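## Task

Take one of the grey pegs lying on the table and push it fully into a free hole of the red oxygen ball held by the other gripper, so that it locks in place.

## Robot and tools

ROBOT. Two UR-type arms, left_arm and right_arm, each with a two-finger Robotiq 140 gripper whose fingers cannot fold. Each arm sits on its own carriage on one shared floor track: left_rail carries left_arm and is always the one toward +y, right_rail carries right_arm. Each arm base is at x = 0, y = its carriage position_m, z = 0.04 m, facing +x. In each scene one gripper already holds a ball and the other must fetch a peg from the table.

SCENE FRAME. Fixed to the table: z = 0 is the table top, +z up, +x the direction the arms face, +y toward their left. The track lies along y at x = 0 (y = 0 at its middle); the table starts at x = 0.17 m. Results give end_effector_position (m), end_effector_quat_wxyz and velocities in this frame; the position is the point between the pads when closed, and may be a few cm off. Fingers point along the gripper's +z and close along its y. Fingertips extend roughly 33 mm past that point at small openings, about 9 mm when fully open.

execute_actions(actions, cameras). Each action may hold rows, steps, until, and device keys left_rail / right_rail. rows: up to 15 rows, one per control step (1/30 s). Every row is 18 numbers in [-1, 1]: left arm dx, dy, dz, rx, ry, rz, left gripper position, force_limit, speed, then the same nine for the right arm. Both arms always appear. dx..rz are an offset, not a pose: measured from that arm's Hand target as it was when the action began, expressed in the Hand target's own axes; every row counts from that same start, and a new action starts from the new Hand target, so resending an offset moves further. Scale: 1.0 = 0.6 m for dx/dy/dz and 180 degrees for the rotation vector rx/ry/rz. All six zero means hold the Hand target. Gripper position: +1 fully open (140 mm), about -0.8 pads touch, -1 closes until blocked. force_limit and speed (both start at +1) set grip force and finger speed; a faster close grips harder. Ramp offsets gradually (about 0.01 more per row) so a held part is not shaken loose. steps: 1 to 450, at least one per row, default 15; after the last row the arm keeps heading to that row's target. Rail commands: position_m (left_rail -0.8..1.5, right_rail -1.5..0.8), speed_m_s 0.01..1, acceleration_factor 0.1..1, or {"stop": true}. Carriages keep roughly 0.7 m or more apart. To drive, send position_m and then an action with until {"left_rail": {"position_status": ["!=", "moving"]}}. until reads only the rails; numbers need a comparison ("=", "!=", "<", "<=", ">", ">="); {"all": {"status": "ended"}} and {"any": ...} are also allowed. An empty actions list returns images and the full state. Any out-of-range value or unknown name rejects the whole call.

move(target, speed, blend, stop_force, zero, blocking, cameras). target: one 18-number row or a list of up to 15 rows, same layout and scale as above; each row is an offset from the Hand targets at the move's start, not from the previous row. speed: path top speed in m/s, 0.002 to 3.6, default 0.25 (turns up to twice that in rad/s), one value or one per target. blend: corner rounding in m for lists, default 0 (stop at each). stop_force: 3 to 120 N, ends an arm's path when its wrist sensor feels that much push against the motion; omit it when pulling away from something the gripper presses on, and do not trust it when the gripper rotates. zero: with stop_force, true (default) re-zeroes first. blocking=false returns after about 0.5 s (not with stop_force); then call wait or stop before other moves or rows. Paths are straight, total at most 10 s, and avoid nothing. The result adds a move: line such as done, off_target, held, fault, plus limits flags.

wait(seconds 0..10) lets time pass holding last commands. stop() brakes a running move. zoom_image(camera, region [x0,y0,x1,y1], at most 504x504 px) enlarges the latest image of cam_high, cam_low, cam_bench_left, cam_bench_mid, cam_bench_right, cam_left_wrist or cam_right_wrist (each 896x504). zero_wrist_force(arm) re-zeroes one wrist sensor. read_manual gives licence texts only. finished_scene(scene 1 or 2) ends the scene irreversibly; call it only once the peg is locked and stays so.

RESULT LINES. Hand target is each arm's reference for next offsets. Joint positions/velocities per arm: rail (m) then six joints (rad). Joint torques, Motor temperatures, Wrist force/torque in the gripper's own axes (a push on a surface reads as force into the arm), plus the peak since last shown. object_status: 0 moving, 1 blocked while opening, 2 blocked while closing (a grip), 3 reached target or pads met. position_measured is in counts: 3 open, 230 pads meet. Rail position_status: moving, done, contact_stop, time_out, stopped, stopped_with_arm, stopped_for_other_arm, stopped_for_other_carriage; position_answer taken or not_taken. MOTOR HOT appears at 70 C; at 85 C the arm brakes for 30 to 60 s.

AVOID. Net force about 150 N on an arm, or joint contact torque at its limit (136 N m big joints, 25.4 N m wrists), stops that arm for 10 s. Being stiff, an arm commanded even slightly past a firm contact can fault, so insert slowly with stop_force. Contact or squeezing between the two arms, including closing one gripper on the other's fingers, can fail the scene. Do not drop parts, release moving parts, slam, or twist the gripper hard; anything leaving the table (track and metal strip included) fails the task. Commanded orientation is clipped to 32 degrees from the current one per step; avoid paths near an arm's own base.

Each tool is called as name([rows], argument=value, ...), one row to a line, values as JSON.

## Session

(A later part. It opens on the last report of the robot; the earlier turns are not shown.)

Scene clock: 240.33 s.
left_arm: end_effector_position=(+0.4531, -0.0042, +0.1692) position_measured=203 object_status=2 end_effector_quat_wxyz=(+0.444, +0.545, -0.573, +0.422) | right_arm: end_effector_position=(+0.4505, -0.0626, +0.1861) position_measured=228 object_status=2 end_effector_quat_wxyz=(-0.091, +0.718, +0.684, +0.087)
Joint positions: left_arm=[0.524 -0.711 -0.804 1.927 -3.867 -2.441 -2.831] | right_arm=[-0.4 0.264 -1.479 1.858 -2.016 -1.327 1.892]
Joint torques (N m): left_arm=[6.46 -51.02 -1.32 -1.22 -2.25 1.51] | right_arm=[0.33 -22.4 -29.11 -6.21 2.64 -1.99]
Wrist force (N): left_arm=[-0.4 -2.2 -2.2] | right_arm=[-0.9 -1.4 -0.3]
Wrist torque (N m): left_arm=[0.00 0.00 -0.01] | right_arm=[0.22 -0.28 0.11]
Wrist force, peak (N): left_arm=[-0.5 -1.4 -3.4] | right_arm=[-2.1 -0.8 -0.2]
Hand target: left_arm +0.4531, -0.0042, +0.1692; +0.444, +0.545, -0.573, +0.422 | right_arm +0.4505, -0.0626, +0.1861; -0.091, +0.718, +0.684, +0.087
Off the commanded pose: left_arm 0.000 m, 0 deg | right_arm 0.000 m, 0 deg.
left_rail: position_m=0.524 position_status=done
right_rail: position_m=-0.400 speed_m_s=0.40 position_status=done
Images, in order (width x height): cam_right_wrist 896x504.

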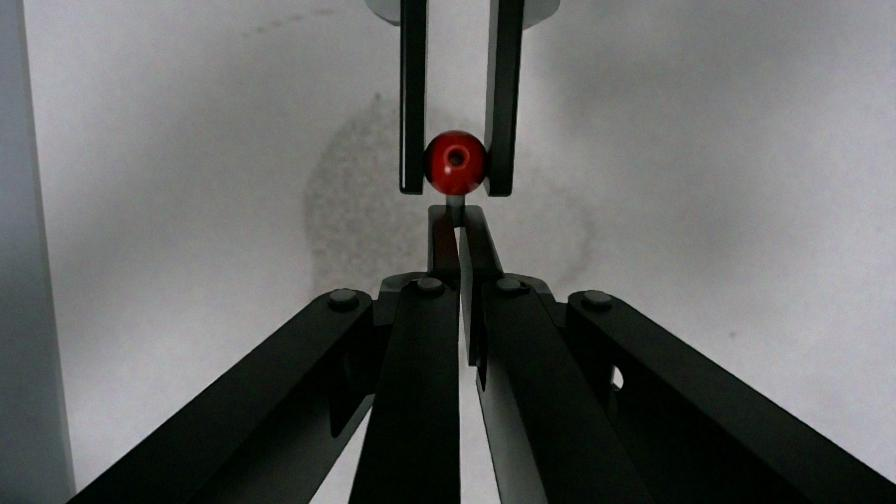

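move(target=[0,0,0,0,0,0,-1,1,0.7,0,0,0,0,0,0.010,-1,1,-1], speed=0.006, stop_force=50, cameras=["cam_right_wrist","cam_left_wrist"])

zoom_image(camera="cam_right_wrist", region=[395, 90, 535, 230])

Scene clock: 246.57 s.
left_arm: end_effector_position=(+0.4531, -0.0042, +0.1692) position_measured=203 object_status=2 end_effector_quat_wxyz=(+0.444, +0.545, -0.573, +0.422) | right_arm: end_effector_position=(+0.4505, -0.0626, +0.1861) position_measured=228 object_status=2 end_effector_quat_wxyz=(-0.093, +0.729, +0.673, +0.085)
Joint positions: left_arm=[0.524 -0.711 -0.804 1.927 -3.867 -2.441 -2.831] | right_arm=[-0.4 0.264 -1.479 1.858 -2.016 -1.327 1.923]
Joint torques (N m): left_arm=[2.06 -49.25 -3.35 -1.14 -1.58 1.47] | right_arm=[-3.09 -22.1 -30.2 -5.64 1.48 2.57]
Wrist force (N): left_arm=[-0.3 -8.0 -1.8] | right_arm=[-0.8 -7.0 -0.3]
Wrist torque (N m): left_arm=[0.16 -0.02 0.00] | right_arm=[0.43 -0.28 -0.15]
Wrist force, peak (N): left_arm=[-0.2 -8.3 -2.0] | right_arm=[-0.9 -7.3 -0.4]
Hand target: left_arm +0.4531, -0.0042, +0.1692; +0.444, +0.545, -0.573, +0.422 | right_arm +0.4505, -0.0626, +0.1861; -0.093, +0.729, +0.673, +0.085
Off the commanded pose: left_arm 0.000 m, 0 deg | right_arm 0.000 m, 0 deg.
left_rail: position_m=0.524 position_status=done
right_rail: position_m=-0.400 speed_m_s=0.40 position_status=done
move: done
Images, in order (width x height): cam_left_wrist 896x504, cam_right_wrist 896x504.

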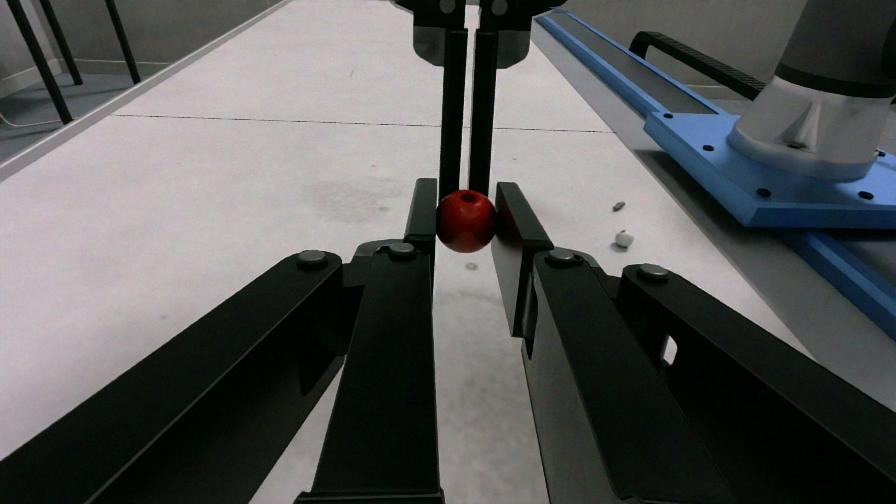

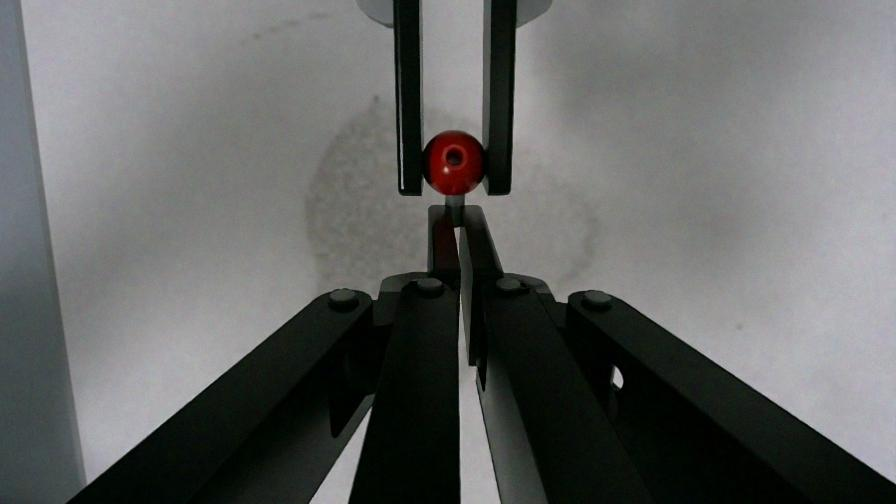

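Scaled by 3.600 from the camera's 896x504 image, which has a finer 1280x720 frame.

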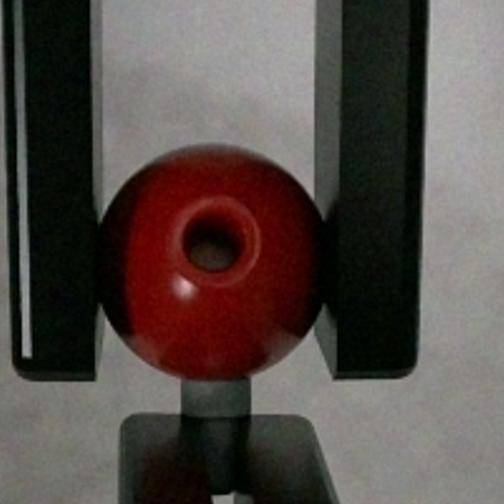

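move(target=[0,0,0,0,0,0,-1,1,0.7,0,0,0,0,0,-0.010,-1,1,-1], speed=0.02)

move(target=[0,0,0,0,0,0,-1,1,0.7,0.010,0,0,0,0,0,-1,1,-1], speed=0.006, stop_force=50, cameras=["cam_right_wrist","cam_left_wrist"])

zoom_image(camera="cam_right_wrist", region=[395, 90, 535, 230])

Scene clock: 250.73 s.
left_arm: end_effector_position=(+0.4531, -0.0042, +0.1692) position_measured=203 object_status=2 end_effector_quat_wxyz=(+0.444, +0.545, -0.573, +0.422) | right_arm: end_effector_position=(+0.4505, -0.0626, +0.1861) position_measured=228 object_status=2 end_effector_quat_wxyz=(-0.091, +0.719, +0.684, +0.087)
Joint positions: left_arm=[0.524 -0.711 -0.804 1.927 -3.867 -2.441 -2.831] | right_arm=[-0.4 0.264 -1.479 1.858 -2.016 -1.328 1.892]
Joint torques (N m): left_arm=[0.25 -49.56 -4.2 -1.46 -2.01 1.41] | right_arm=[1.34 -23 -30.3 -6.38 -0.21 -2.71]
Wrist force (N): left_arm=[-0.5 -0.6 -2.1] | right_arm=[-0.7 -0.4 -0.4]
Wrist torque (N m): left_arm=[0.00 -0.01 0.00] | right_arm=[0.10 -0.26 0.13]
Wrist force, peak (N): left_arm=[-0.3 -8.4 -2.1] | right_arm=[-1.0 -7.4 -0.3]
Hand target: left_arm +0.4531, -0.0042, +0.1692; +0.444, +0.545, -0.573, +0.422 | right_arm +0.4505, -0.0626, +0.1861; -0.091, +0.718, +0.684, +0.087
Off the commanded pose: left_arm 0.000 m, 0 deg | right_arm 0.000 m, 0 deg.
left_rail: position_m=0.524 position_status=done
right_rail: position_m=-0.400 speed_m_s=0.40 position_status=done
move: done

Scene clock: 252.40 s.
left_arm: end_effector_position=(+0.4531, -0.0042, +0.1692) position_measured=203 object_status=2 end_effector_quat_wxyz=(+0.444, +0.545, -0.573, +0.422) | right_arm: end_effector_position=(+0.4509, -0.0607, +0.1865) position_measured=228 object_status=2 end_effector_quat_wxyz=(-0.090, +0.719, +0.684, +0.086)
Joint positions: left_arm=[0.524 -0.711 -0.804 1.927 -3.867 -2.441 -2.831] | right_arm=[-0.4 0.269 -1.476 1.853 -2.015 -1.33 1.897]
Joint torques (N m): left_arm=[-30.52 -42.43 -29.54 -1.54 -0.38 1.38] | right_arm=[9.45 -44.92 -23.52 -10.88 15.7 -2.49]
Wrist force (N): left_arm=[-6.6 -2.8 -42.3] | right_arm=[-42.5 -2.1 -6.1]
Wrist torque (N m): left_arm=[0.01 -0.20 0.00] | right_arm=[0.23 -1.28 0.01]
Wrist force, peak (N): left_arm=[-7.5 -0.7 -50.3] | right_arm=[-50.5 -0.3 -7.0]
Hand target: left_arm +0.4531, -0.0042, +0.1692; +0.444, +0.545, -0.573, +0.422 | right_arm +0.4508, -0.0603, +0.1866; -0.091, +0.719, +0.684, +0.086 (not the last commanded pose)
Off the commanded pose: left_arm 0.000 m, 0 deg | right_arm 0.004 m, 0 deg.
left_rail: position_m=0.524 position_status=done
right_rail: position_m=-0.400 speed_m_s=0.40 position_status=done
move: contact (right_arm)
Images, in order (width x height): cam_left_wrist 896x504, cam_right_wrist 896x504.

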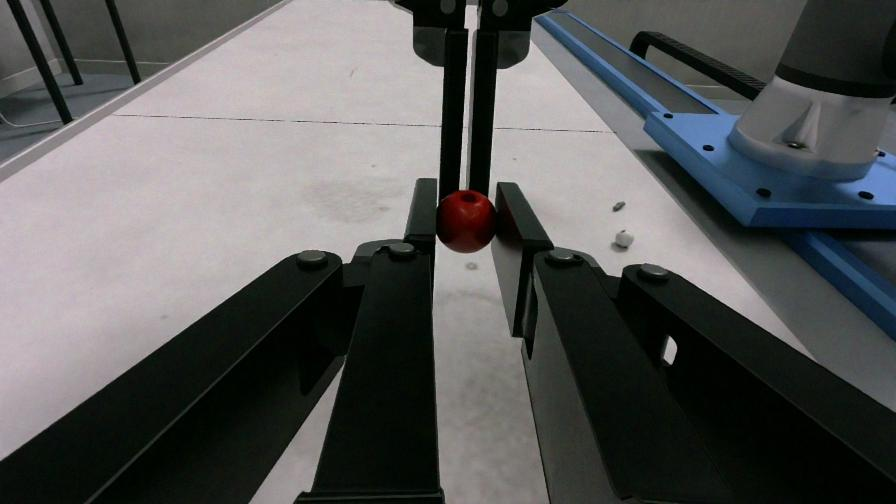

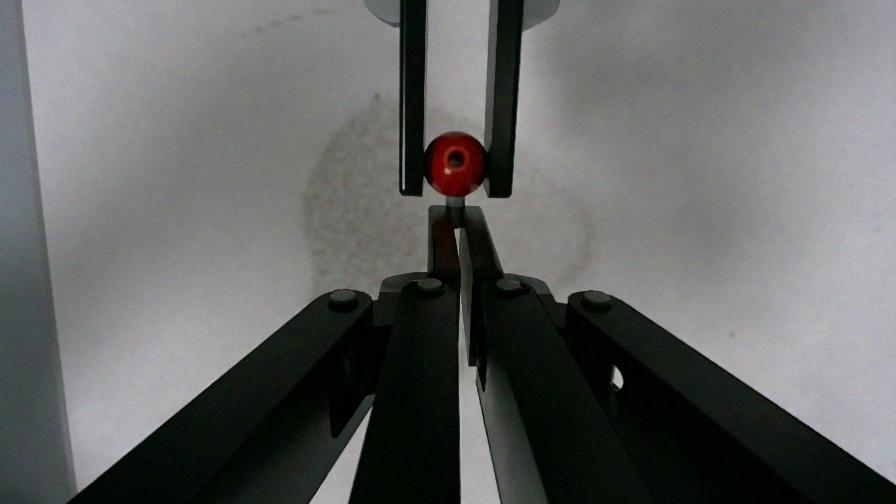

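Scaled by 3.600 from the camera's 896x504 image, which has a finer 1280x720 frame.

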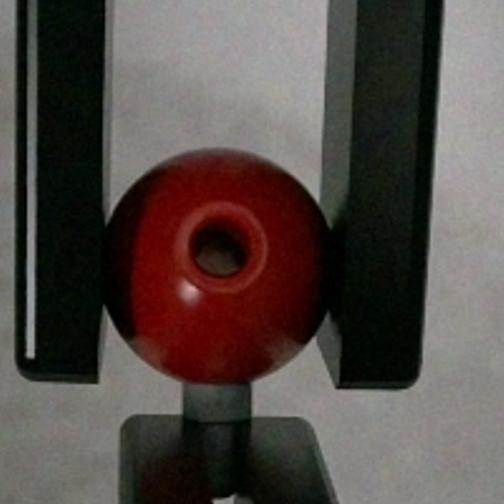

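move(target=[0,0,0,0,0,0,-1,1,0.7,-0.0035,0,0,0,0,0,-1,1,-1], speed=0.01)

move(target=[0,0,0,0,0,0,-1,1,0.7,-0.004,0,0,0,0,0,-1,1,-1], speed=0.005, stop_force=10, cameras=["cam_right_wrist"])

zoom_image(camera="cam_right_wrist", region=[395, 90, 535, 230])

Scene clock: 266.23 s.
left_arm: end_effector_position=(+0.4531, -0.0042, +0.1692) position_measured=203 object_status=2 end_effector_quat_wxyz=(+0.444, +0.545, -0.573, +0.422) | right_arm: end_effector_position=(+0.4507, -0.0621, +0.1862) position_measured=228 object_status=2 end_effector_quat_wxyz=(-0.091, +0.718, +0.684, +0.086)
Joint positions: left_arm=[0.524 -0.712 -0.804 1.927 -3.867 -2.441 -2.831] | right_arm=[-0.4 0.265 -1.478 1.856 -2.016 -1.329 1.893]
Joint torques (N m): left_arm=[-14.04 -31.77 -25.13 -1.67 -2.18 1.33] | right_arm=[-2.27 -42.13 -17.59 -8.2 4.74 -2.28]
Wrist force (N): left_arm=[-2.3 -3.0 -11.9] | right_arm=[-11.1 -2.2 -2.3]
Wrist torque (N m): left_arm=[0.03 -0.07 0.00] | right_arm=[0.24 -0.47 0.10]
Wrist force, peak (N): left_arm=[-6.8 -2.6 -42.5] | right_arm=[-42.8 -1.8 -6.3]
Hand target: left_arm +0.4531, -0.0042, +0.1692; +0.444, +0.545, -0.573, +0.422 | right_arm +0.4507, -0.0624, +0.1861; -0.091, +0.719, +0.684, +0.086
Off the commanded pose: left_arm 0.000 m, 0 deg | right_arm 0.000 m, 0 deg.
left_rail: position_m=0.524 position_status=done
right_rail: position_m=-0.400 speed_m_s=0.40 position_status=done
move: done

Scene clock: 267.33 s.
left_arm: end_effector_position=(+0.4531, -0.0042, +0.1692) position_measured=203 object_status=2 end_effector_quat_wxyz=(+0.444, +0.545, -0.573, +0.422) | right_arm: end_effector_position=(+0.4507, -0.0623, +0.1862) position_measured=228 object_status=2 end_effector_quat_wxyz=(-0.091, +0.718, +0.684, +0.086)
Joint positions: left_arm=[0.524 -0.711 -0.804 1.927 -3.867 -2.441 -2.831] | right_arm=[-0.4 0.265 -1.479 1.857 -2.016 -1.329 1.893]
Joint torques (N m): left_arm=[5.03 -32.98 -10.7 -1.8 -2.84 1.35] | right_arm=[8.03 -19.32 -34.81 -4.89 1.01 2.5]
Wrist force (N): left_arm=[-0.8 -3.8 -4.0] | right_arm=[-2.5 -3.3 -0.7]
Wrist torque (N m): left_arm=[0.10 -0.05 0.00] | right_arm=[0.24 -0.37 0.08]
Wrist force, peak (N): left_arm=[-2.3 -2.7 -11.2] | right_arm=[-10.4 -2.2 -2.2]
Hand target: left_arm +0.4531, -0.0042, +0.1692; +0.444, +0.545, -0.573, +0.422 | right_arm +0.4506, -0.0623, +0.1861; -0.091, +0.718, +0.684, +0.086 (not the last commanded pose)
Off the commanded pose: left_arm 0.000 m, 0 deg | right_arm 0.002 m, 0 deg.
left_rail: position_m=0.524 position_status=done
right_rail: position_m=-0.400 speed_m_s=0.40 position_status=done
move: contact (right_arm)
Images, in order (width x height): cam_right_wrist 896x504.

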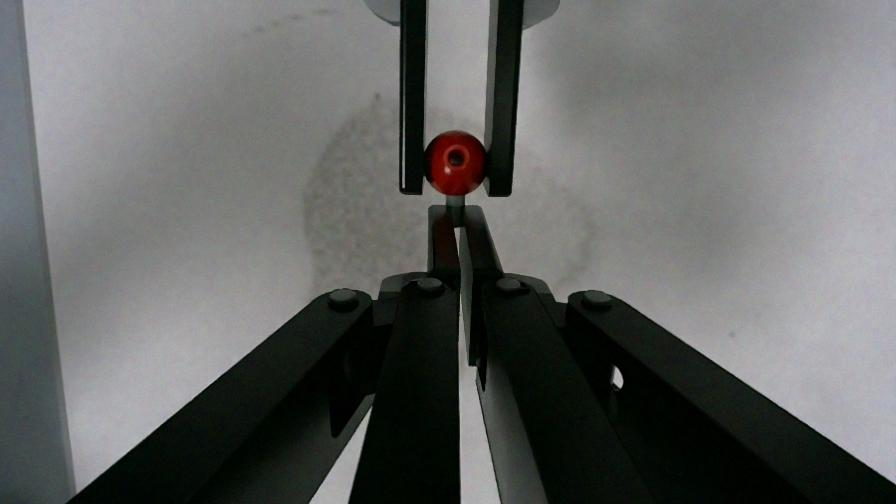

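Scaled by 3.600 from the camera's 896x504 image, which has a finer 1280x720 frame.

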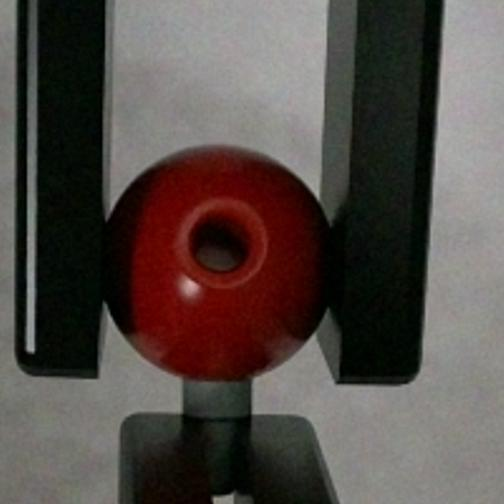

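move(target=[0,0,0,0,0,0,-1,1,0.7,-0.006,0,0,0,0,0,-1,1,-1], speed=0.004, stop_force=14, cameras=["cam_right_wrist"])

zoom_image(camera="cam_right_wrist", region=[395, 90, 535, 230])

Scene clock: 270.97 s.
left_arm: end_effector_position=(+0.4531, -0.0042, +0.1692) position_measured=203 object_status=2 end_effector_quat_wxyz=(+0.444, +0.545, -0.573, +0.422) | right_arm: end_effector_position=(+0.4505, -0.0630, +0.1859) position_measured=228 object_status=2 end_effector_quat_wxyz=(-0.091, +0.718, +0.684, +0.086)
Joint positions: left_arm=[0.524 -0.711 -0.804 1.927 -3.867 -2.441 -2.831] | right_arm=[-0.4 0.263 -1.479 1.858 -2.016 -1.328 1.891]
Joint torques (N m): left_arm=[5.71 -36.95 -3.87 -1.9 0.1 1.44] | right_arm=[3.64 -19.22 -32.08 -0.26 -4.23 2.42]
Wrist force (N): left_arm=[0.7 -3.9 8.5] | right_arm=[10.3 -3.0 0.9]
Wrist torque (N m): left_arm=[0.05 0.04 0.00] | right_arm=[0.25 0.03 0.08]
Wrist force, peak (N): left_arm=[1.0 -3.3 10.5] | right_arm=[12.3 -2.7 1.1]
Hand target: left_arm +0.4531, -0.0042, +0.1692; +0.444, +0.545, -0.573, +0.422 | right_arm +0.4505, -0.0630, +0.1859; -0.091, +0.718, +0.684, +0.086 (not the last commanded pose)
Off the commanded pose: left_arm 0.000 m, 0 deg | right_arm 0.003 m, 0 deg.
left_rail: position_m=0.524 position_status=done
right_rail: position_m=-0.400 speed_m_s=0.40 position_status=done
move: contact (right_arm)
Images, in order (width x height): cam_right_wrist 896x504.

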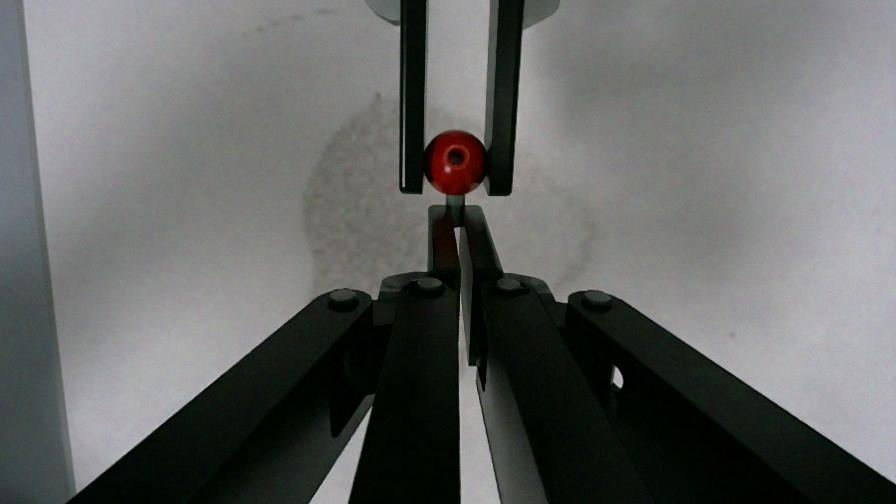

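Scaled by 3.600 from the camera's 896x504 image, which has a finer 1280x720 frame.

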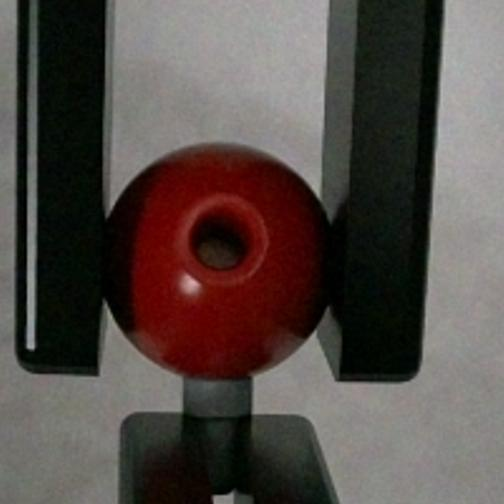

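move(target=[0,0,0,0,0,0,-1,1,0.7,-0.006,0,0,0,0,0,-1,1,-1], speed=0.004, stop_force=17, cameras=["cam_right_wrist"])

zoom_image(camera="cam_right_wrist", region=[395, 90, 535, 230])

Scene clock: 278.13 s.
left_arm: end_effector_position=(+0.4531, -0.0042, +0.1692) position_measured=203 object_status=2 end_effector_quat_wxyz=(+0.444, +0.545, -0.573, +0.422) | right_arm: end_effector_position=(+0.4504, -0.0665, +0.1850) position_measured=228 object_status=2 end_effector_quat_wxyz=(-0.091, +0.718, +0.684, +0.086)
Joint positions: left_arm=[0.524 -0.711 -0.804 1.927 -3.867 -2.441 -2.831] | right_arm=[-0.4 0.257 -1.483 1.864 -2.017 -1.328 1.884]
Joint torques (N m): left_arm=[5.6 -42.33 -2.85 -2.05 -0.67 1.17] | right_arm=[-8.39 -39.73 -13.36 -6.1 1.59 -2.49]
Wrist force (N): left_arm=[-1.8 -1.7 0.8] | right_arm=[2.1 0.7 -0.4]
Wrist torque (N m): left_arm=[0.00 -0.07 0.00] | right_arm=[0.54 -0.11 0.13]
Wrist force, peak (N): left_arm=[0.6 -3.1 10.7] | right_arm=[12.4 -2.4 0.5]
Hand target: left_arm +0.4531, -0.0042, +0.1692; +0.444, +0.545, -0.573, +0.422 | right_arm +0.4504, -0.0665, +0.1850; -0.091, +0.718, +0.684, +0.086
Off the commanded pose: left_arm 0.000 m, 0 deg | right_arm 0.000 m, 0 deg.
left_rail: position_m=0.524 position_status=done
right_rail: position_m=-0.400 speed_m_s=0.40 position_status=done
move: done
Images, in order (width x height): cam_right_wrist 896x504.

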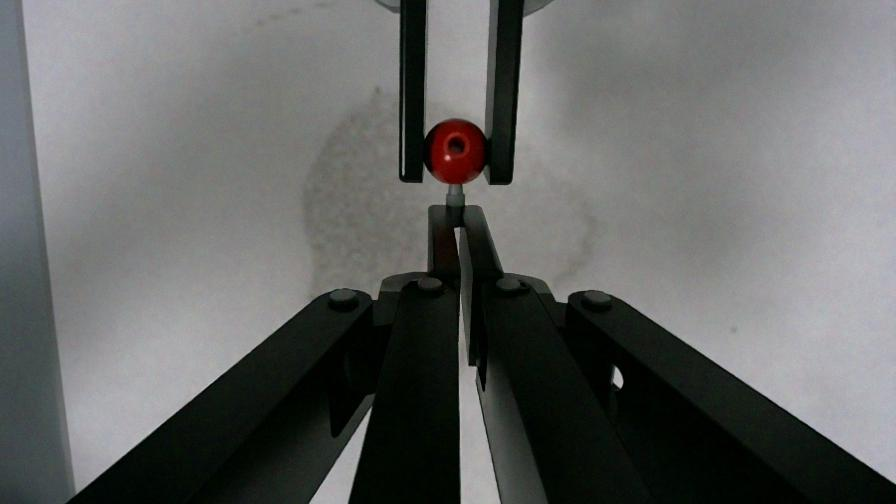

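Scaled by 3.600 from the camera's 896x504 image, which has a finer 1280x720 frame.

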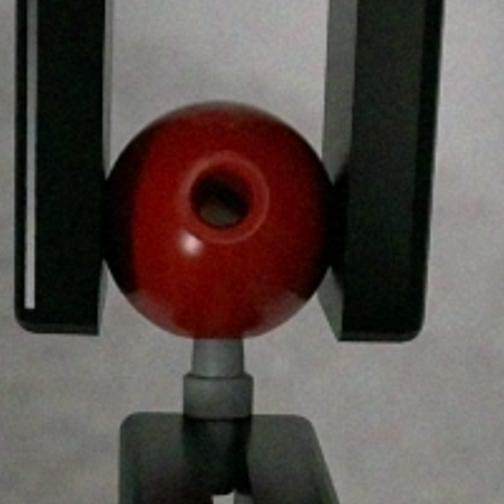

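move(target=[0,0,0,0,0,0,-1,1,0.7,0.0167,0,-0.0004,0,0,0,-1,1,-1], speed=0.006, stop_force=75, cameras=["cam_right_wrist"])

zoom_image(camera="cam_right_wrist", region=[395, 90, 535, 230])

Scene clock: 290.20 s.
left_arm: end_effector_position=(+0.4531, -0.0042, +0.1692) position_measured=203 object_status=2 end_effector_quat_wxyz=(+0.444, +0.545, -0.573, +0.422) | right_arm: end_effector_position=(+0.4517, -0.0597, +0.1871) position_measured=228 object_status=2 end_effector_quat_wxyz=(-0.087, +0.719, +0.684, +0.084)
Joint positions: left_arm=[0.524 -0.711 -0.804 1.927 -3.867 -2.441 -2.831] | right_arm=[-0.4 0.275 -1.473 1.847 -2.014 -1.339 1.903]
Joint torques (N m): left_arm=[-37.7 -45.12 -30.75 0.17 -1.97 1.17] | right_arm=[28.31 -25.42 -46.78 -9.5 15.6 2.5]
Wrist force (N): left_arm=[-7.0 -7.3 -52.6] | right_arm=[-53.2 -4.4 -4.6]
Wrist torque (N m): left_arm=[0.11 -0.17 0.00] | right_arm=[0.79 -1.59 -0.16]
Wrist force, peak (N): left_arm=[-7.2 -8.0 -52.9] | right_arm=[-53.7 -5.2 -4.7]
Hand target: left_arm +0.4531, -0.0042, +0.1692; +0.444, +0.545, -0.573, +0.422 | right_arm +0.4508, -0.0569, +0.1877; -0.091, +0.718, +0.684, +0.086
Off the commanded pose: left_arm 0.000 m, 0 deg | right_arm 0.003 m, 1 deg.
left_rail: position_m=0.524 position_status=done
right_rail: position_m=-0.400 speed_m_s=0.40 position_status=done
move: done
Images, in order (width x height): cam_right_wrist 896x504.

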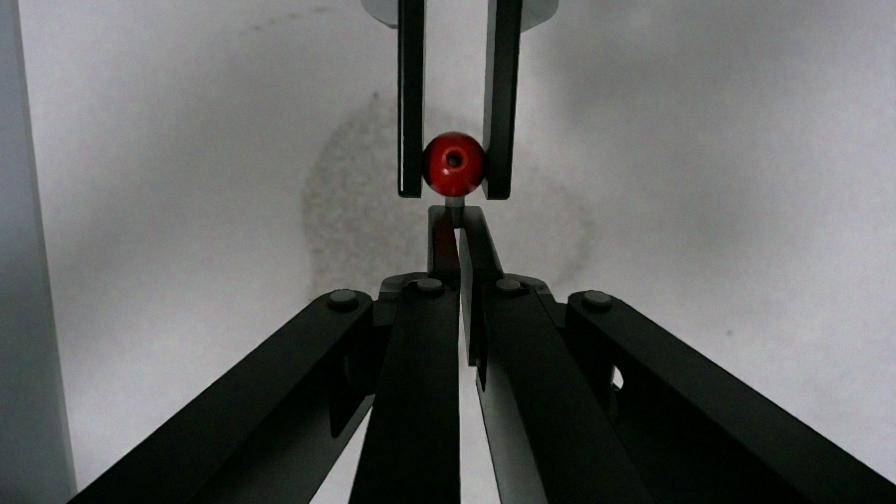

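Scaled by 3.600 from the camera's 896x504 image, which has a finer 1280x720 frame.

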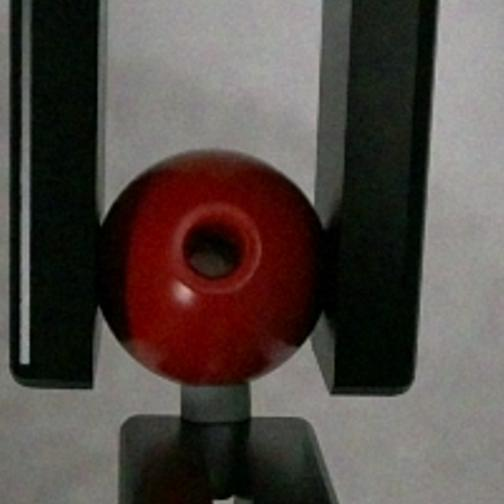

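move(target=[0,0,0,0,0,0,-1,1,0.7,-0.0095,0,0,0,0,0,-1,1,-1], speed=0.01)

move(target=[0,0,0,0,0,0,-1,1,0.7,-0.004,0,0,0,0,0,-1,1,-1], speed=0.004, stop_force=24, cameras=["cam_right_wrist"])

zoom_image(camera="cam_right_wrist", region=[395, 90, 535, 230])

Scene clock: 306.73 s.
left_arm: end_effector_position=(+0.4530, -0.0043, +0.1692) position_measured=203 object_status=2 end_effector_quat_wxyz=(+0.444, +0.545, -0.573, +0.422) | right_arm: end_effector_position=(+0.4505, -0.0620, +0.1864) position_measured=228 object_status=2 end_effector_quat_wxyz=(-0.091, +0.718, +0.684, +0.086)
Joint positions: left_arm=[0.524 -0.712 -0.804 1.927 -3.867 -2.441 -2.831] | right_arm=[-0.4 0.265 -1.479 1.856 -2.015 -1.328 1.893]
Joint torques (N m): left_arm=[-8.07 -35.64 -25.12 -0.68 -0.07 0.97] | right_arm=[-4.4 -42.16 -15.6 -6.28 3.04 -2.32]
Wrist force (N): left_arm=[0.7 2.0 -7.8] | right_arm=[-6.4 4.2 2.2]
Wrist torque (N m): left_arm=[-0.14 0.04 0.01] | right_arm=[0.43 -0.47 0.15]
Wrist force, peak (N): left_arm=[-7.3 -7.2 -52.9] | right_arm=[-53.5 -4.6 -4.6]
Hand target: left_arm +0.4531, -0.0042, +0.1692; +0.444, +0.545, -0.573, +0.422 | right_arm +0.4506, -0.0624, +0.1863; -0.091, +0.718, +0.684, +0.086
Off the commanded pose: left_arm 0.000 m, 0 deg | right_arm 0.000 m, 0 deg.
left_rail: position_m=0.524 position_status=done
right_rail: position_m=-0.400 speed_m_s=0.40 position_status=done
move: done

Scene clock: 308.10 s.
left_arm: end_effector_position=(+0.4531, -0.0042, +0.1692) position_measured=203 object_status=2 end_effector_quat_wxyz=(+0.444, +0.545, -0.573, +0.422) | right_arm: end_effector_position=(+0.4505, -0.0629, +0.1862) position_measured=228 object_status=2 end_effector_quat_wxyz=(-0.091, +0.718, +0.684, +0.086)
Joint positions: left_arm=[0.524 -0.711 -0.804 1.927 -3.867 -2.441 -2.831] | right_arm=[-0.4 0.264 -1.479 1.858 -2.015 -1.328 1.891]
Joint torques (N m): left_arm=[15.14 -32.52 -9.4 -2.64 1.64 1.04] | right_arm=[3.01 -19.95 -31.01 -2.16 -3.81 2.37]
Wrist force (N): left_arm=[3.2 0.9 11.3] | right_arm=[13.0 2.8 5.1]
Wrist torque (N m): left_arm=[0.02 0.19 0.00] | right_arm=[0.48 0.06 0.14]
Wrist force, peak (N): left_arm=[3.6 0.5 12.4] | right_arm=[14.1 2.5 5.3]
Hand target: left_arm +0.4531, -0.0042, +0.1692; +0.444, +0.545, -0.573, +0.422 | right_arm +0.4505, -0.0629, +0.1862; -0.091, +0.718, +0.684, +0.086 (not the last commanded pose)
Off the commanded pose: left_arm 0.000 m, 0 deg | right_arm 0.002 m, 0 deg.
left_rail: position_m=0.524 position_status=done
right_rail: position_m=-0.400 speed_m_s=0.40 position_status=done
move: contact (right_arm)
Images, in order (width x height): cam_right_wrist 896x504.

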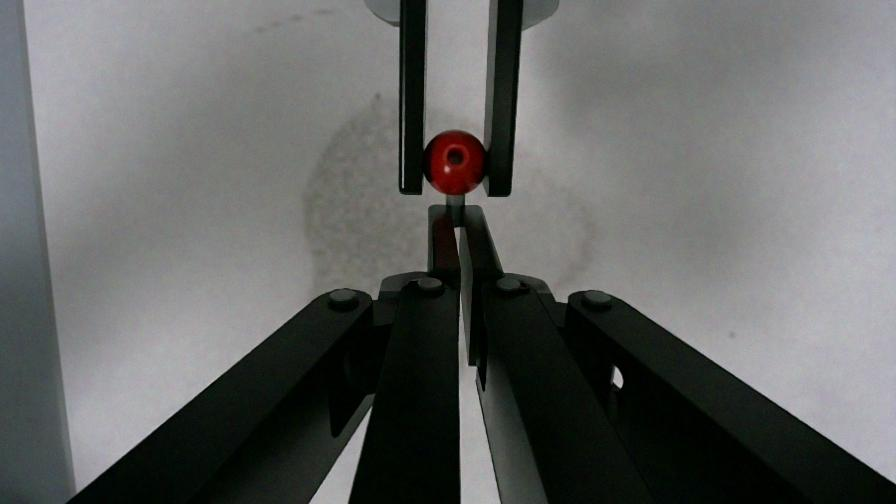

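Scaled by 3.600 from the camera's 896x504 image, which has a finer 1280x720 frame.

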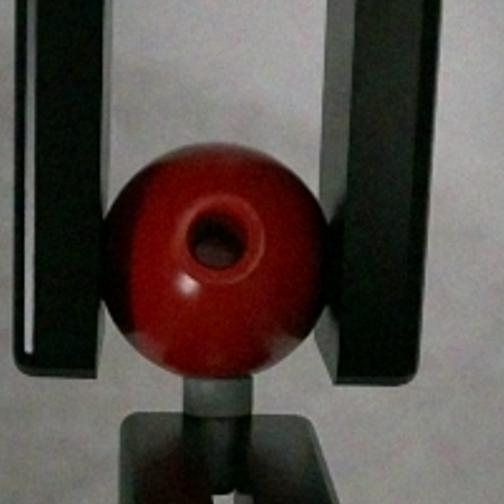

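move(target=[0,0,0,0,0,0,-1,1,0.7,-0.002,0,0,0,0,0,-1,1,-1], speed=0.003, stop_force=10, cameras=["cam_right_wrist"])

zoom_image(camera="cam_right_wrist", region=[395, 90, 535, 230])

Scene clock: 312.13 s.
left_arm: end_effector_position=(+0.4531, -0.0042, +0.1692) position_measured=203 object_status=2 end_effector_quat_wxyz=(+0.444, +0.545, -0.573, +0.422) | right_arm: end_effector_position=(+0.4505, -0.0640, +0.1859) position_measured=228 object_status=2 end_effector_quat_wxyz=(-0.091, +0.718, +0.684, +0.086)
Joint positions: left_arm=[0.524 -0.711 -0.804 1.927 -3.867 -2.441 -2.831] | right_arm=[-0.4 0.261 -1.481 1.86 -2.016 -1.328 1.889]
Joint torques (N m): left_arm=[4.54 -33.25 -2.38 -3.07 1.12 0.95] | right_arm=[-7.05 -41.2 -13.96 -5.59 1.7 -2.54]
Wrist force (N): left_arm=[-0.2 1.1 0.7] | right_arm=[2.4 2.8 2.8]
Wrist torque (N m): left_arm=[-0.01 0.14 0.00] | right_arm=[0.37 -0.23 0.18]
Wrist force, peak (N): left_arm=[3.0 1.0 12.8] | right_arm=[14.8 2.8 4.7]
Hand target: left_arm +0.4531, -0.0042, +0.1692; +0.444, +0.545, -0.573, +0.422 | right_arm +0.4505, -0.0640, +0.1859; -0.091, +0.718, +0.684, +0.086
Off the commanded pose: left_arm 0.000 m, 0 deg | right_arm 0.000 m, 0 deg.
left_rail: position_m=0.524 position_status=done
right_rail: position_m=-0.400 speed_m_s=0.40 position_status=done
move: done
Images, in order (width x height): cam_right_wrist 896x504.

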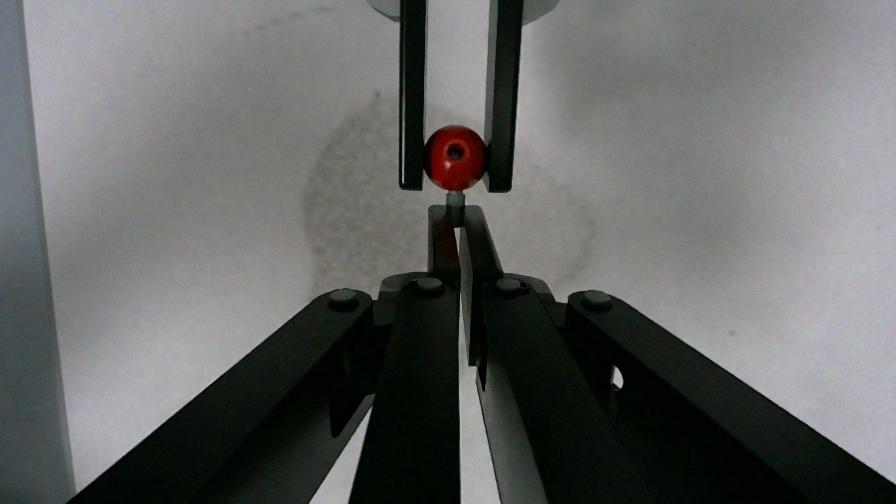

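Scaled by 3.600 from the camera's 896x504 image, which has a finer 1280x720 frame.

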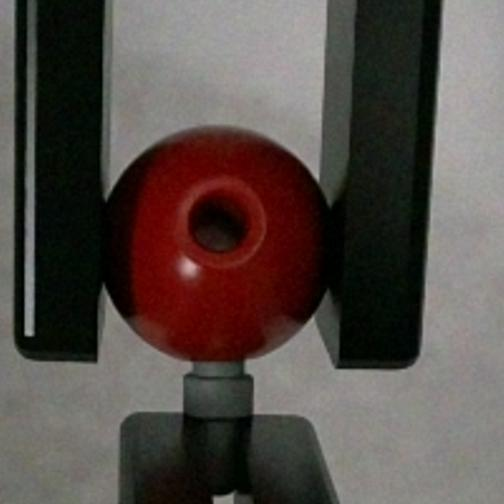

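move(target=[0,0,0,0,0,0,-1,1,0.7,0.008,0,0,0,0,0,-1,1,-1], speed=0.003, stop_force=7, cameras=["cam_right_wrist"])

zoom_image(camera="cam_right_wrist", region=[395, 90, 535, 230])

move(target=[0,0,0,0,0,0,-1,1,0.7,0.008,0,0,0,0,0,-1,1,-1], speed=0.003, stop_force=7, cameras=["cam_right_wrist"])

zoom_image(camera="cam_right_wrist", region=[395, 90, 535, 230])

move(target=[0,0,0,0,0,0,-1,1,0.7,0.008,0,0,0,0,0,-1,1,-1], speed=0.003, stop_force=7, cameras=["cam_right_wrist"])

zoom_image(camera="cam_right_wrist", region=[395, 90, 535, 230])

Scene clock: 319.70 s.
left_arm: end_effector_position=(+0.4531, -0.0042, +0.1692) position_measured=203 object_status=2 end_effector_quat_wxyz=(+0.444, +0.545, -0.573, +0.422) | right_arm: end_effector_position=(+0.4506, -0.0631, +0.1862) position_measured=228 object_status=2 end_effector_quat_wxyz=(-0.091, +0.718, +0.684, +0.086)
Joint positions: left_arm=[0.524 -0.711 -0.804 1.927 -3.867 -2.441 -2.831] | right_arm=[-0.4 0.263 -1.48 1.858 -2.016 -1.328 1.891]
Joint torques (N m): left_arm=[-5.76 -43.44 -11.04 -3.13 -1.23 0.84] | right_arm=[-4.61 -41.67 -15.02 -6.34 4.14 -2.68]
Wrist force (N): left_arm=[0.0 1.9 -5.8] | right_arm=[-4.3 3.7 2.4]
Wrist torque (N m): left_arm=[0.01 0.12 0.00] | right_arm=[0.44 -0.41 0.05]
Wrist force, peak (N): left_arm=[0.0 0.4 -6.7] | right_arm=[-5.2 2.7 2.7]
Hand target: left_arm +0.4531, -0.0042, +0.1692; +0.444, +0.545, -0.573, +0.422 | right_arm +0.4506, -0.0631, +0.1862; -0.091, +0.718, +0.684, +0.086 (not the last commanded pose)
Off the commanded pose: left_arm 0.000 m, 0 deg | right_arm 0.004 m, 0 deg.
left_rail: position_m=0.524 position_status=done
right_rail: position_m=-0.400 speed_m_s=0.40 position_status=done
move: contact (right_arm)
Images, in order (width x height): cam_right_wrist 896x504.

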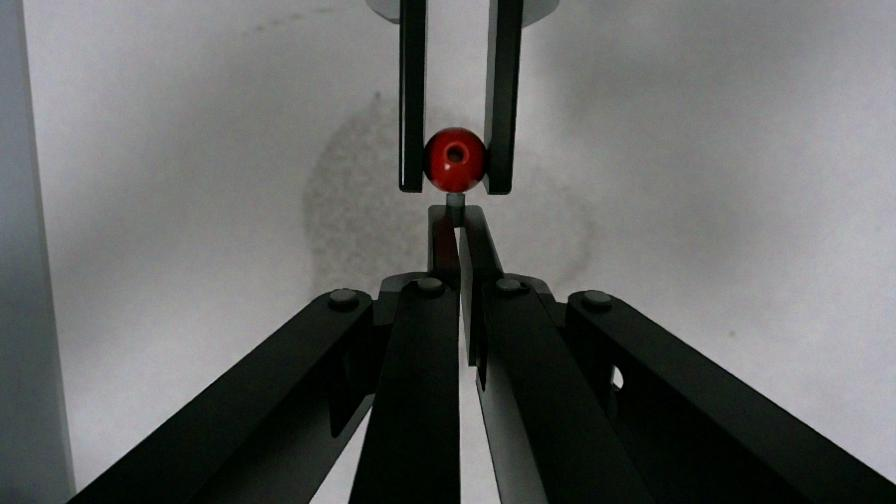

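Scaled by 3.600 from the camera's 896x504 image, which has a finer 1280x720 frame.

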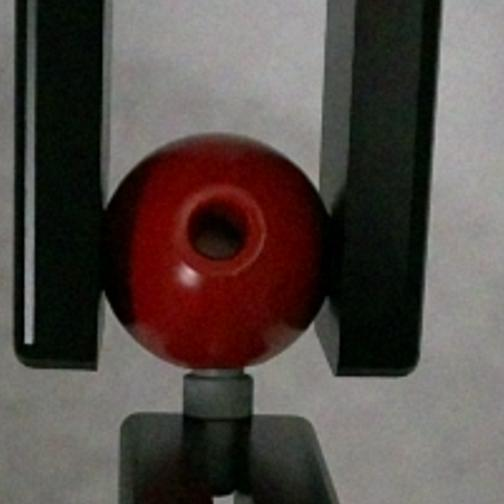

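Scene clock: 321.20 s.
left_arm: end_effector_position=(+0.4531, -0.0042, +0.1692) position_measured=203 object_status=2 end_effector_quat_wxyz=(+0.444, +0.545, -0.573, +0.422) | right_arm: end_effector_position=(+0.4507, -0.0621, +0.1865) position_measured=228 object_status=2 end_effector_quat_wxyz=(-0.091, +0.718, +0.684, +0.087)
Joint positions: left_arm=[0.524 -0.711 -0.804 1.927 -3.867 -2.441 -2.831] | right_arm=[-0.4 0.265 -1.479 1.856 -2.016 -1.328 1.893]
Joint torques (N m): left_arm=[-4.86 -46.17 -14.75 -1.56 -1.65 0.98] | right_arm=[-2.87 -42.74 -16.49 -7.22 5.18 -2.5]
Wrist force (N): left_arm=[0.0 1.4 -11.2] | right_arm=[-9.8 3.2 2.7]
Wrist torque (N m): left_arm=[0.01 0.17 0.00] | right_arm=[0.44 -0.62 0.03]
Wrist force, peak (N): left_arm=[0.0 0.8 -13.0] | right_arm=[-11.7 2.8 2.7]
Hand target: left_arm +0.4531, -0.0042, +0.1692; +0.444, +0.545, -0.573, +0.422 | right_arm +0.4507, -0.0621, +0.1865; -0.091, +0.718, +0.684, +0.087 (not the last commanded pose)
Off the commanded pose: left_arm 0.000 m, 0 deg | right_arm 0.004 m, 0 deg.
left_rail: position_m=0.524 position_status=done
right_rail: position_m=-0.400 speed_m_s=0.40 position_status=done
move: contact (right_arm)
Images, in order (width x height): cam_right_wrist 896x504.

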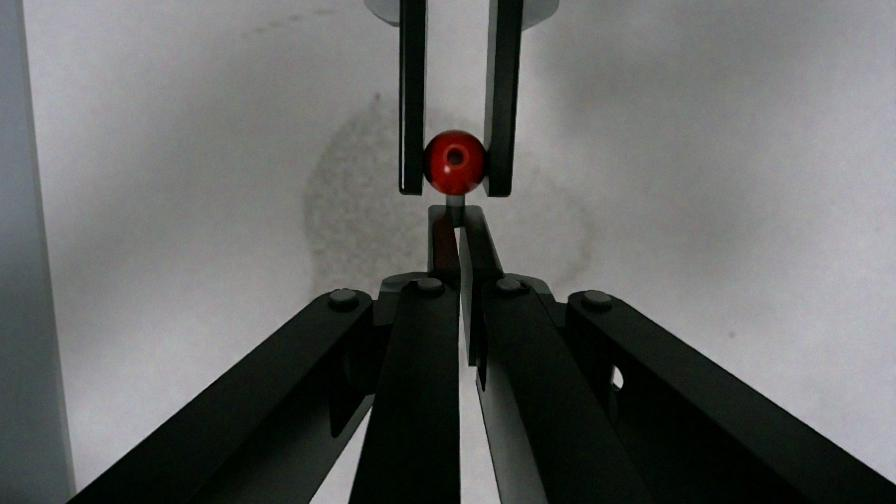

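Scaled by 3.600 from the camera's 896x504 image, which has a finer 1280x720 frame.

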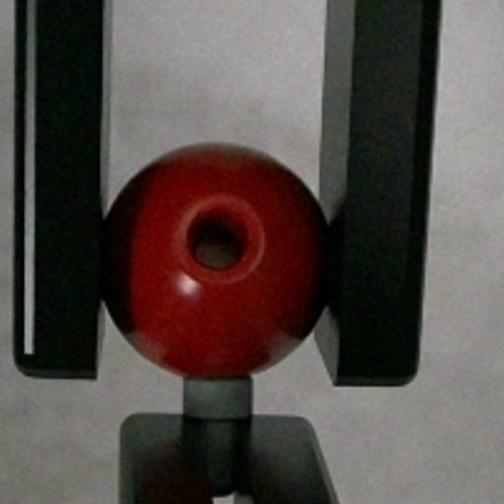

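Scene clock: 322.53 s.
left_arm: end_effector_position=(+0.4531, -0.0042, +0.1692) position_measured=203 object_status=2 end_effector_quat_wxyz=(+0.444, +0.545, -0.573, +0.422) | right_arm: end_effector_position=(+0.4507, -0.0616, +0.1867) position_measured=228 object_status=2 end_effector_quat_wxyz=(-0.091, +0.718, +0.684, +0.087)
Joint positions: left_arm=[0.524 -0.711 -0.804 1.927 -3.867 -2.441 -2.831] | right_arm=[-0.4 0.266 -1.478 1.855 -2.016 -1.328 1.894]
Joint torques (N m): left_arm=[-5.45 -47.04 -16.79 -0.41 -1.15 0.86] | right_arm=[0.36 -43.95 -18.47 -3.76 8.46 -2.54]
Wrist force (N): left_arm=[0.0 1.6 -18.4] | right_arm=[-17.3 3.4 2.3]
Wrist torque (N m): left_arm=[-0.02 0.11 0.00] | right_arm=[0.43 -0.83 0.03]
Wrist force, peak (N): left_arm=[-0.4 0.3 -19.8] | right_arm=[-19.0 2.0 2.4]
Hand target: left_arm +0.4531, -0.0042, +0.1692; +0.444, +0.545, -0.573, +0.422 | right_arm +0.4507, -0.0616, +0.1867; -0.091, +0.718, +0.684, +0.087 (not the last commanded pose)
Off the commanded pose: left_arm 0.000 m, 0 deg | right_arm 0.004 m, 0 deg.
left_rail: position_m=0.524 position_status=done
right_rail: position_m=-0.400 speed_m_s=0.40 position_status=done
move: contact (right_arm)
Images, in order (width x height): cam_right_wrist 896x504.

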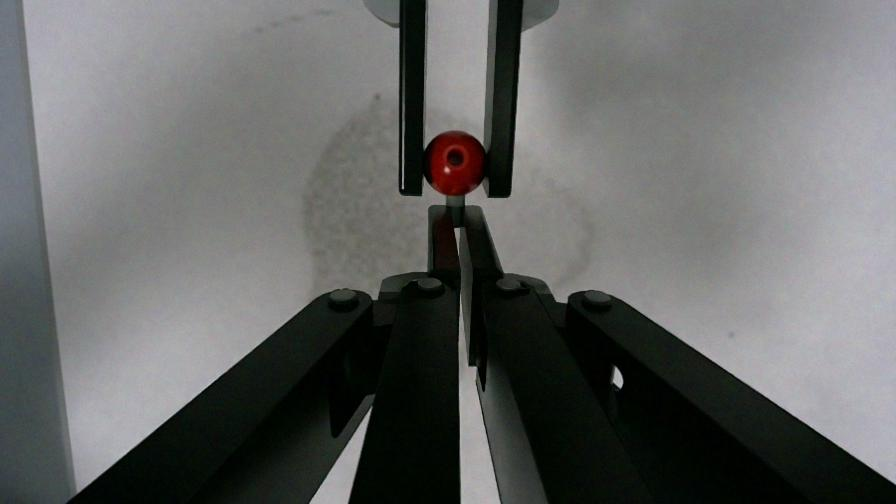

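Scaled by 3.600 from the camera's 896x504 image, which has a finer 1280x720 frame.

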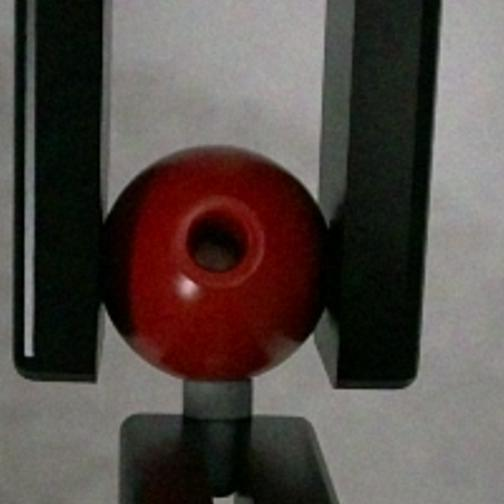

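move(target=[0,0,0,0,0,0,-1,1,0.7,-0.0016,0,0,0,0,0,-1,1,-1], speed=0.005)

move(target=[0,0,0,0,0,0,-1,1,0.7,-0.004,0,0,0,0,0,-1,1,-1], speed=0.003, stop_force=16, cameras=["cam_right_wrist"])

zoom_image(camera="cam_right_wrist", region=[395, 90, 535, 230])

Scene clock: 327.70 s.
left_arm: end_effector_position=(+0.4531, -0.0042, +0.1692) position_measured=203 object_status=2 end_effector_quat_wxyz=(+0.444, +0.545, -0.573, +0.422) | right_arm: end_effector_position=(+0.4506, -0.0624, +0.1865) position_measured=228 object_status=2 end_effector_quat_wxyz=(-0.091, +0.718, +0.684, +0.087)
Joint positions: left_arm=[0.524 -0.711 -0.804 1.927 -3.867 -2.441 -2.831] | right_arm=[-0.4 0.264 -1.479 1.857 -2.016 -1.328 1.892]
Joint torques (N m): left_arm=[-6.12 -47.27 -23.03 -0.6 0.27 0.74] | right_arm=[-7.71 -42.73 -15.77 -6.06 1.42 -2.71]
Wrist force (N): left_arm=[2.8 0.8 0.5] | right_arm=[2.2 2.6 5.2]
Wrist torque (N m): left_arm=[-0.03 0.19 0.01] | right_arm=[0.41 -0.31 0.14]
Wrist force, peak (N): left_arm=[0.0 1.7 -18.5] | right_arm=[-17.7 3.2 2.5]
Hand target: left_arm +0.4531, -0.0042, +0.1692; +0.444, +0.545, -0.573, +0.422 | right_arm +0.4507, -0.0625, +0.1864; -0.091, +0.718, +0.684, +0.087
Off the commanded pose: left_arm 0.000 m, 0 deg | right_arm 0.000 m, 0 deg.
left_rail: position_m=0.524 position_status=done
right_rail: position_m=-0.400 speed_m_s=0.40 position_status=done
move: done

Scene clock: 329.27 s.
left_arm: end_effector_position=(+0.4531, -0.0042, +0.1692) position_measured=203 object_status=2 end_effector_quat_wxyz=(+0.444, +0.545, -0.573, +0.422) | right_arm: end_effector_position=(+0.4505, -0.0649, +0.1858) position_measured=228 object_status=2 end_effector_quat_wxyz=(-0.091, +0.718, +0.684, +0.087)
Joint positions: left_arm=[0.524 -0.711 -0.804 1.927 -3.867 -2.441 -2.831] | right_arm=[-0.4 0.26 -1.482 1.861 -2.016 -1.328 1.887]
Joint torques (N m): left_arm=[8.23 -48.34 -12.25 -2.92 0.95 0.65] | right_arm=[-7.46 -41.07 -14.15 -6.18 2.08 -2.52]
Wrist force (N): left_arm=[-0.4 0.1 -0.1] | right_arm=[1.5 2.9 2.5]
Wrist torque (N m): left_arm=[0.06 0.10 0.00] | right_arm=[0.69 -0.26 0.16]
Wrist force, peak (N): left_arm=[4.4 -0.2 11.8] | right_arm=[14.1 2.3 6.8]
Hand target: left_arm +0.4531, -0.0042, +0.1692; +0.444, +0.545, -0.573, +0.422 | right_arm +0.4505, -0.0649, +0.1858; -0.091, +0.718, +0.684, +0.087
Off the commanded pose: left_arm 0.000 m, 0 deg | right_arm 0.000 m, 0 deg.
left_rail: position_m=0.524 position_status=done
right_rail: position_m=-0.400 speed_m_s=0.40 position_status=done
move: done
Images, in order (width x height): cam_right_wrist 896x504.

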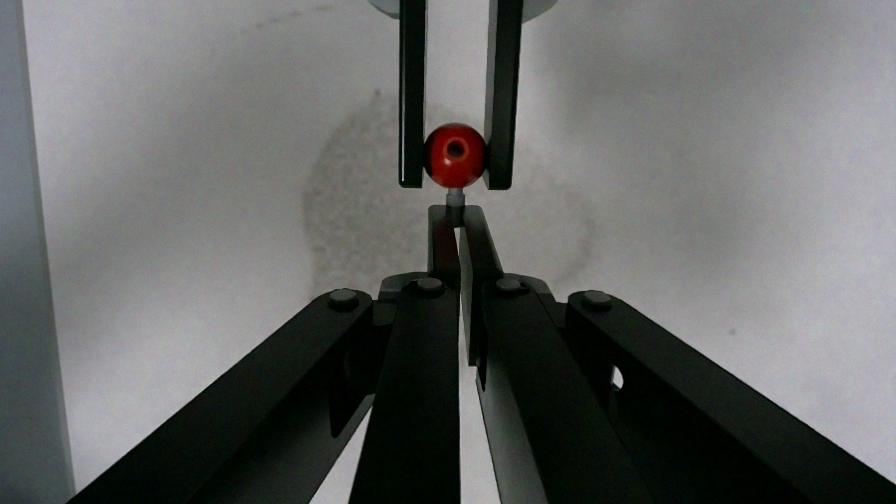

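Scaled by 3.600 from the camera's 896x504 image, which has a finer 1280x720 frame.

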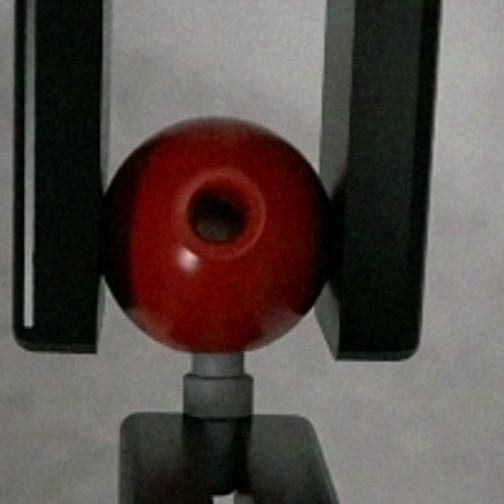

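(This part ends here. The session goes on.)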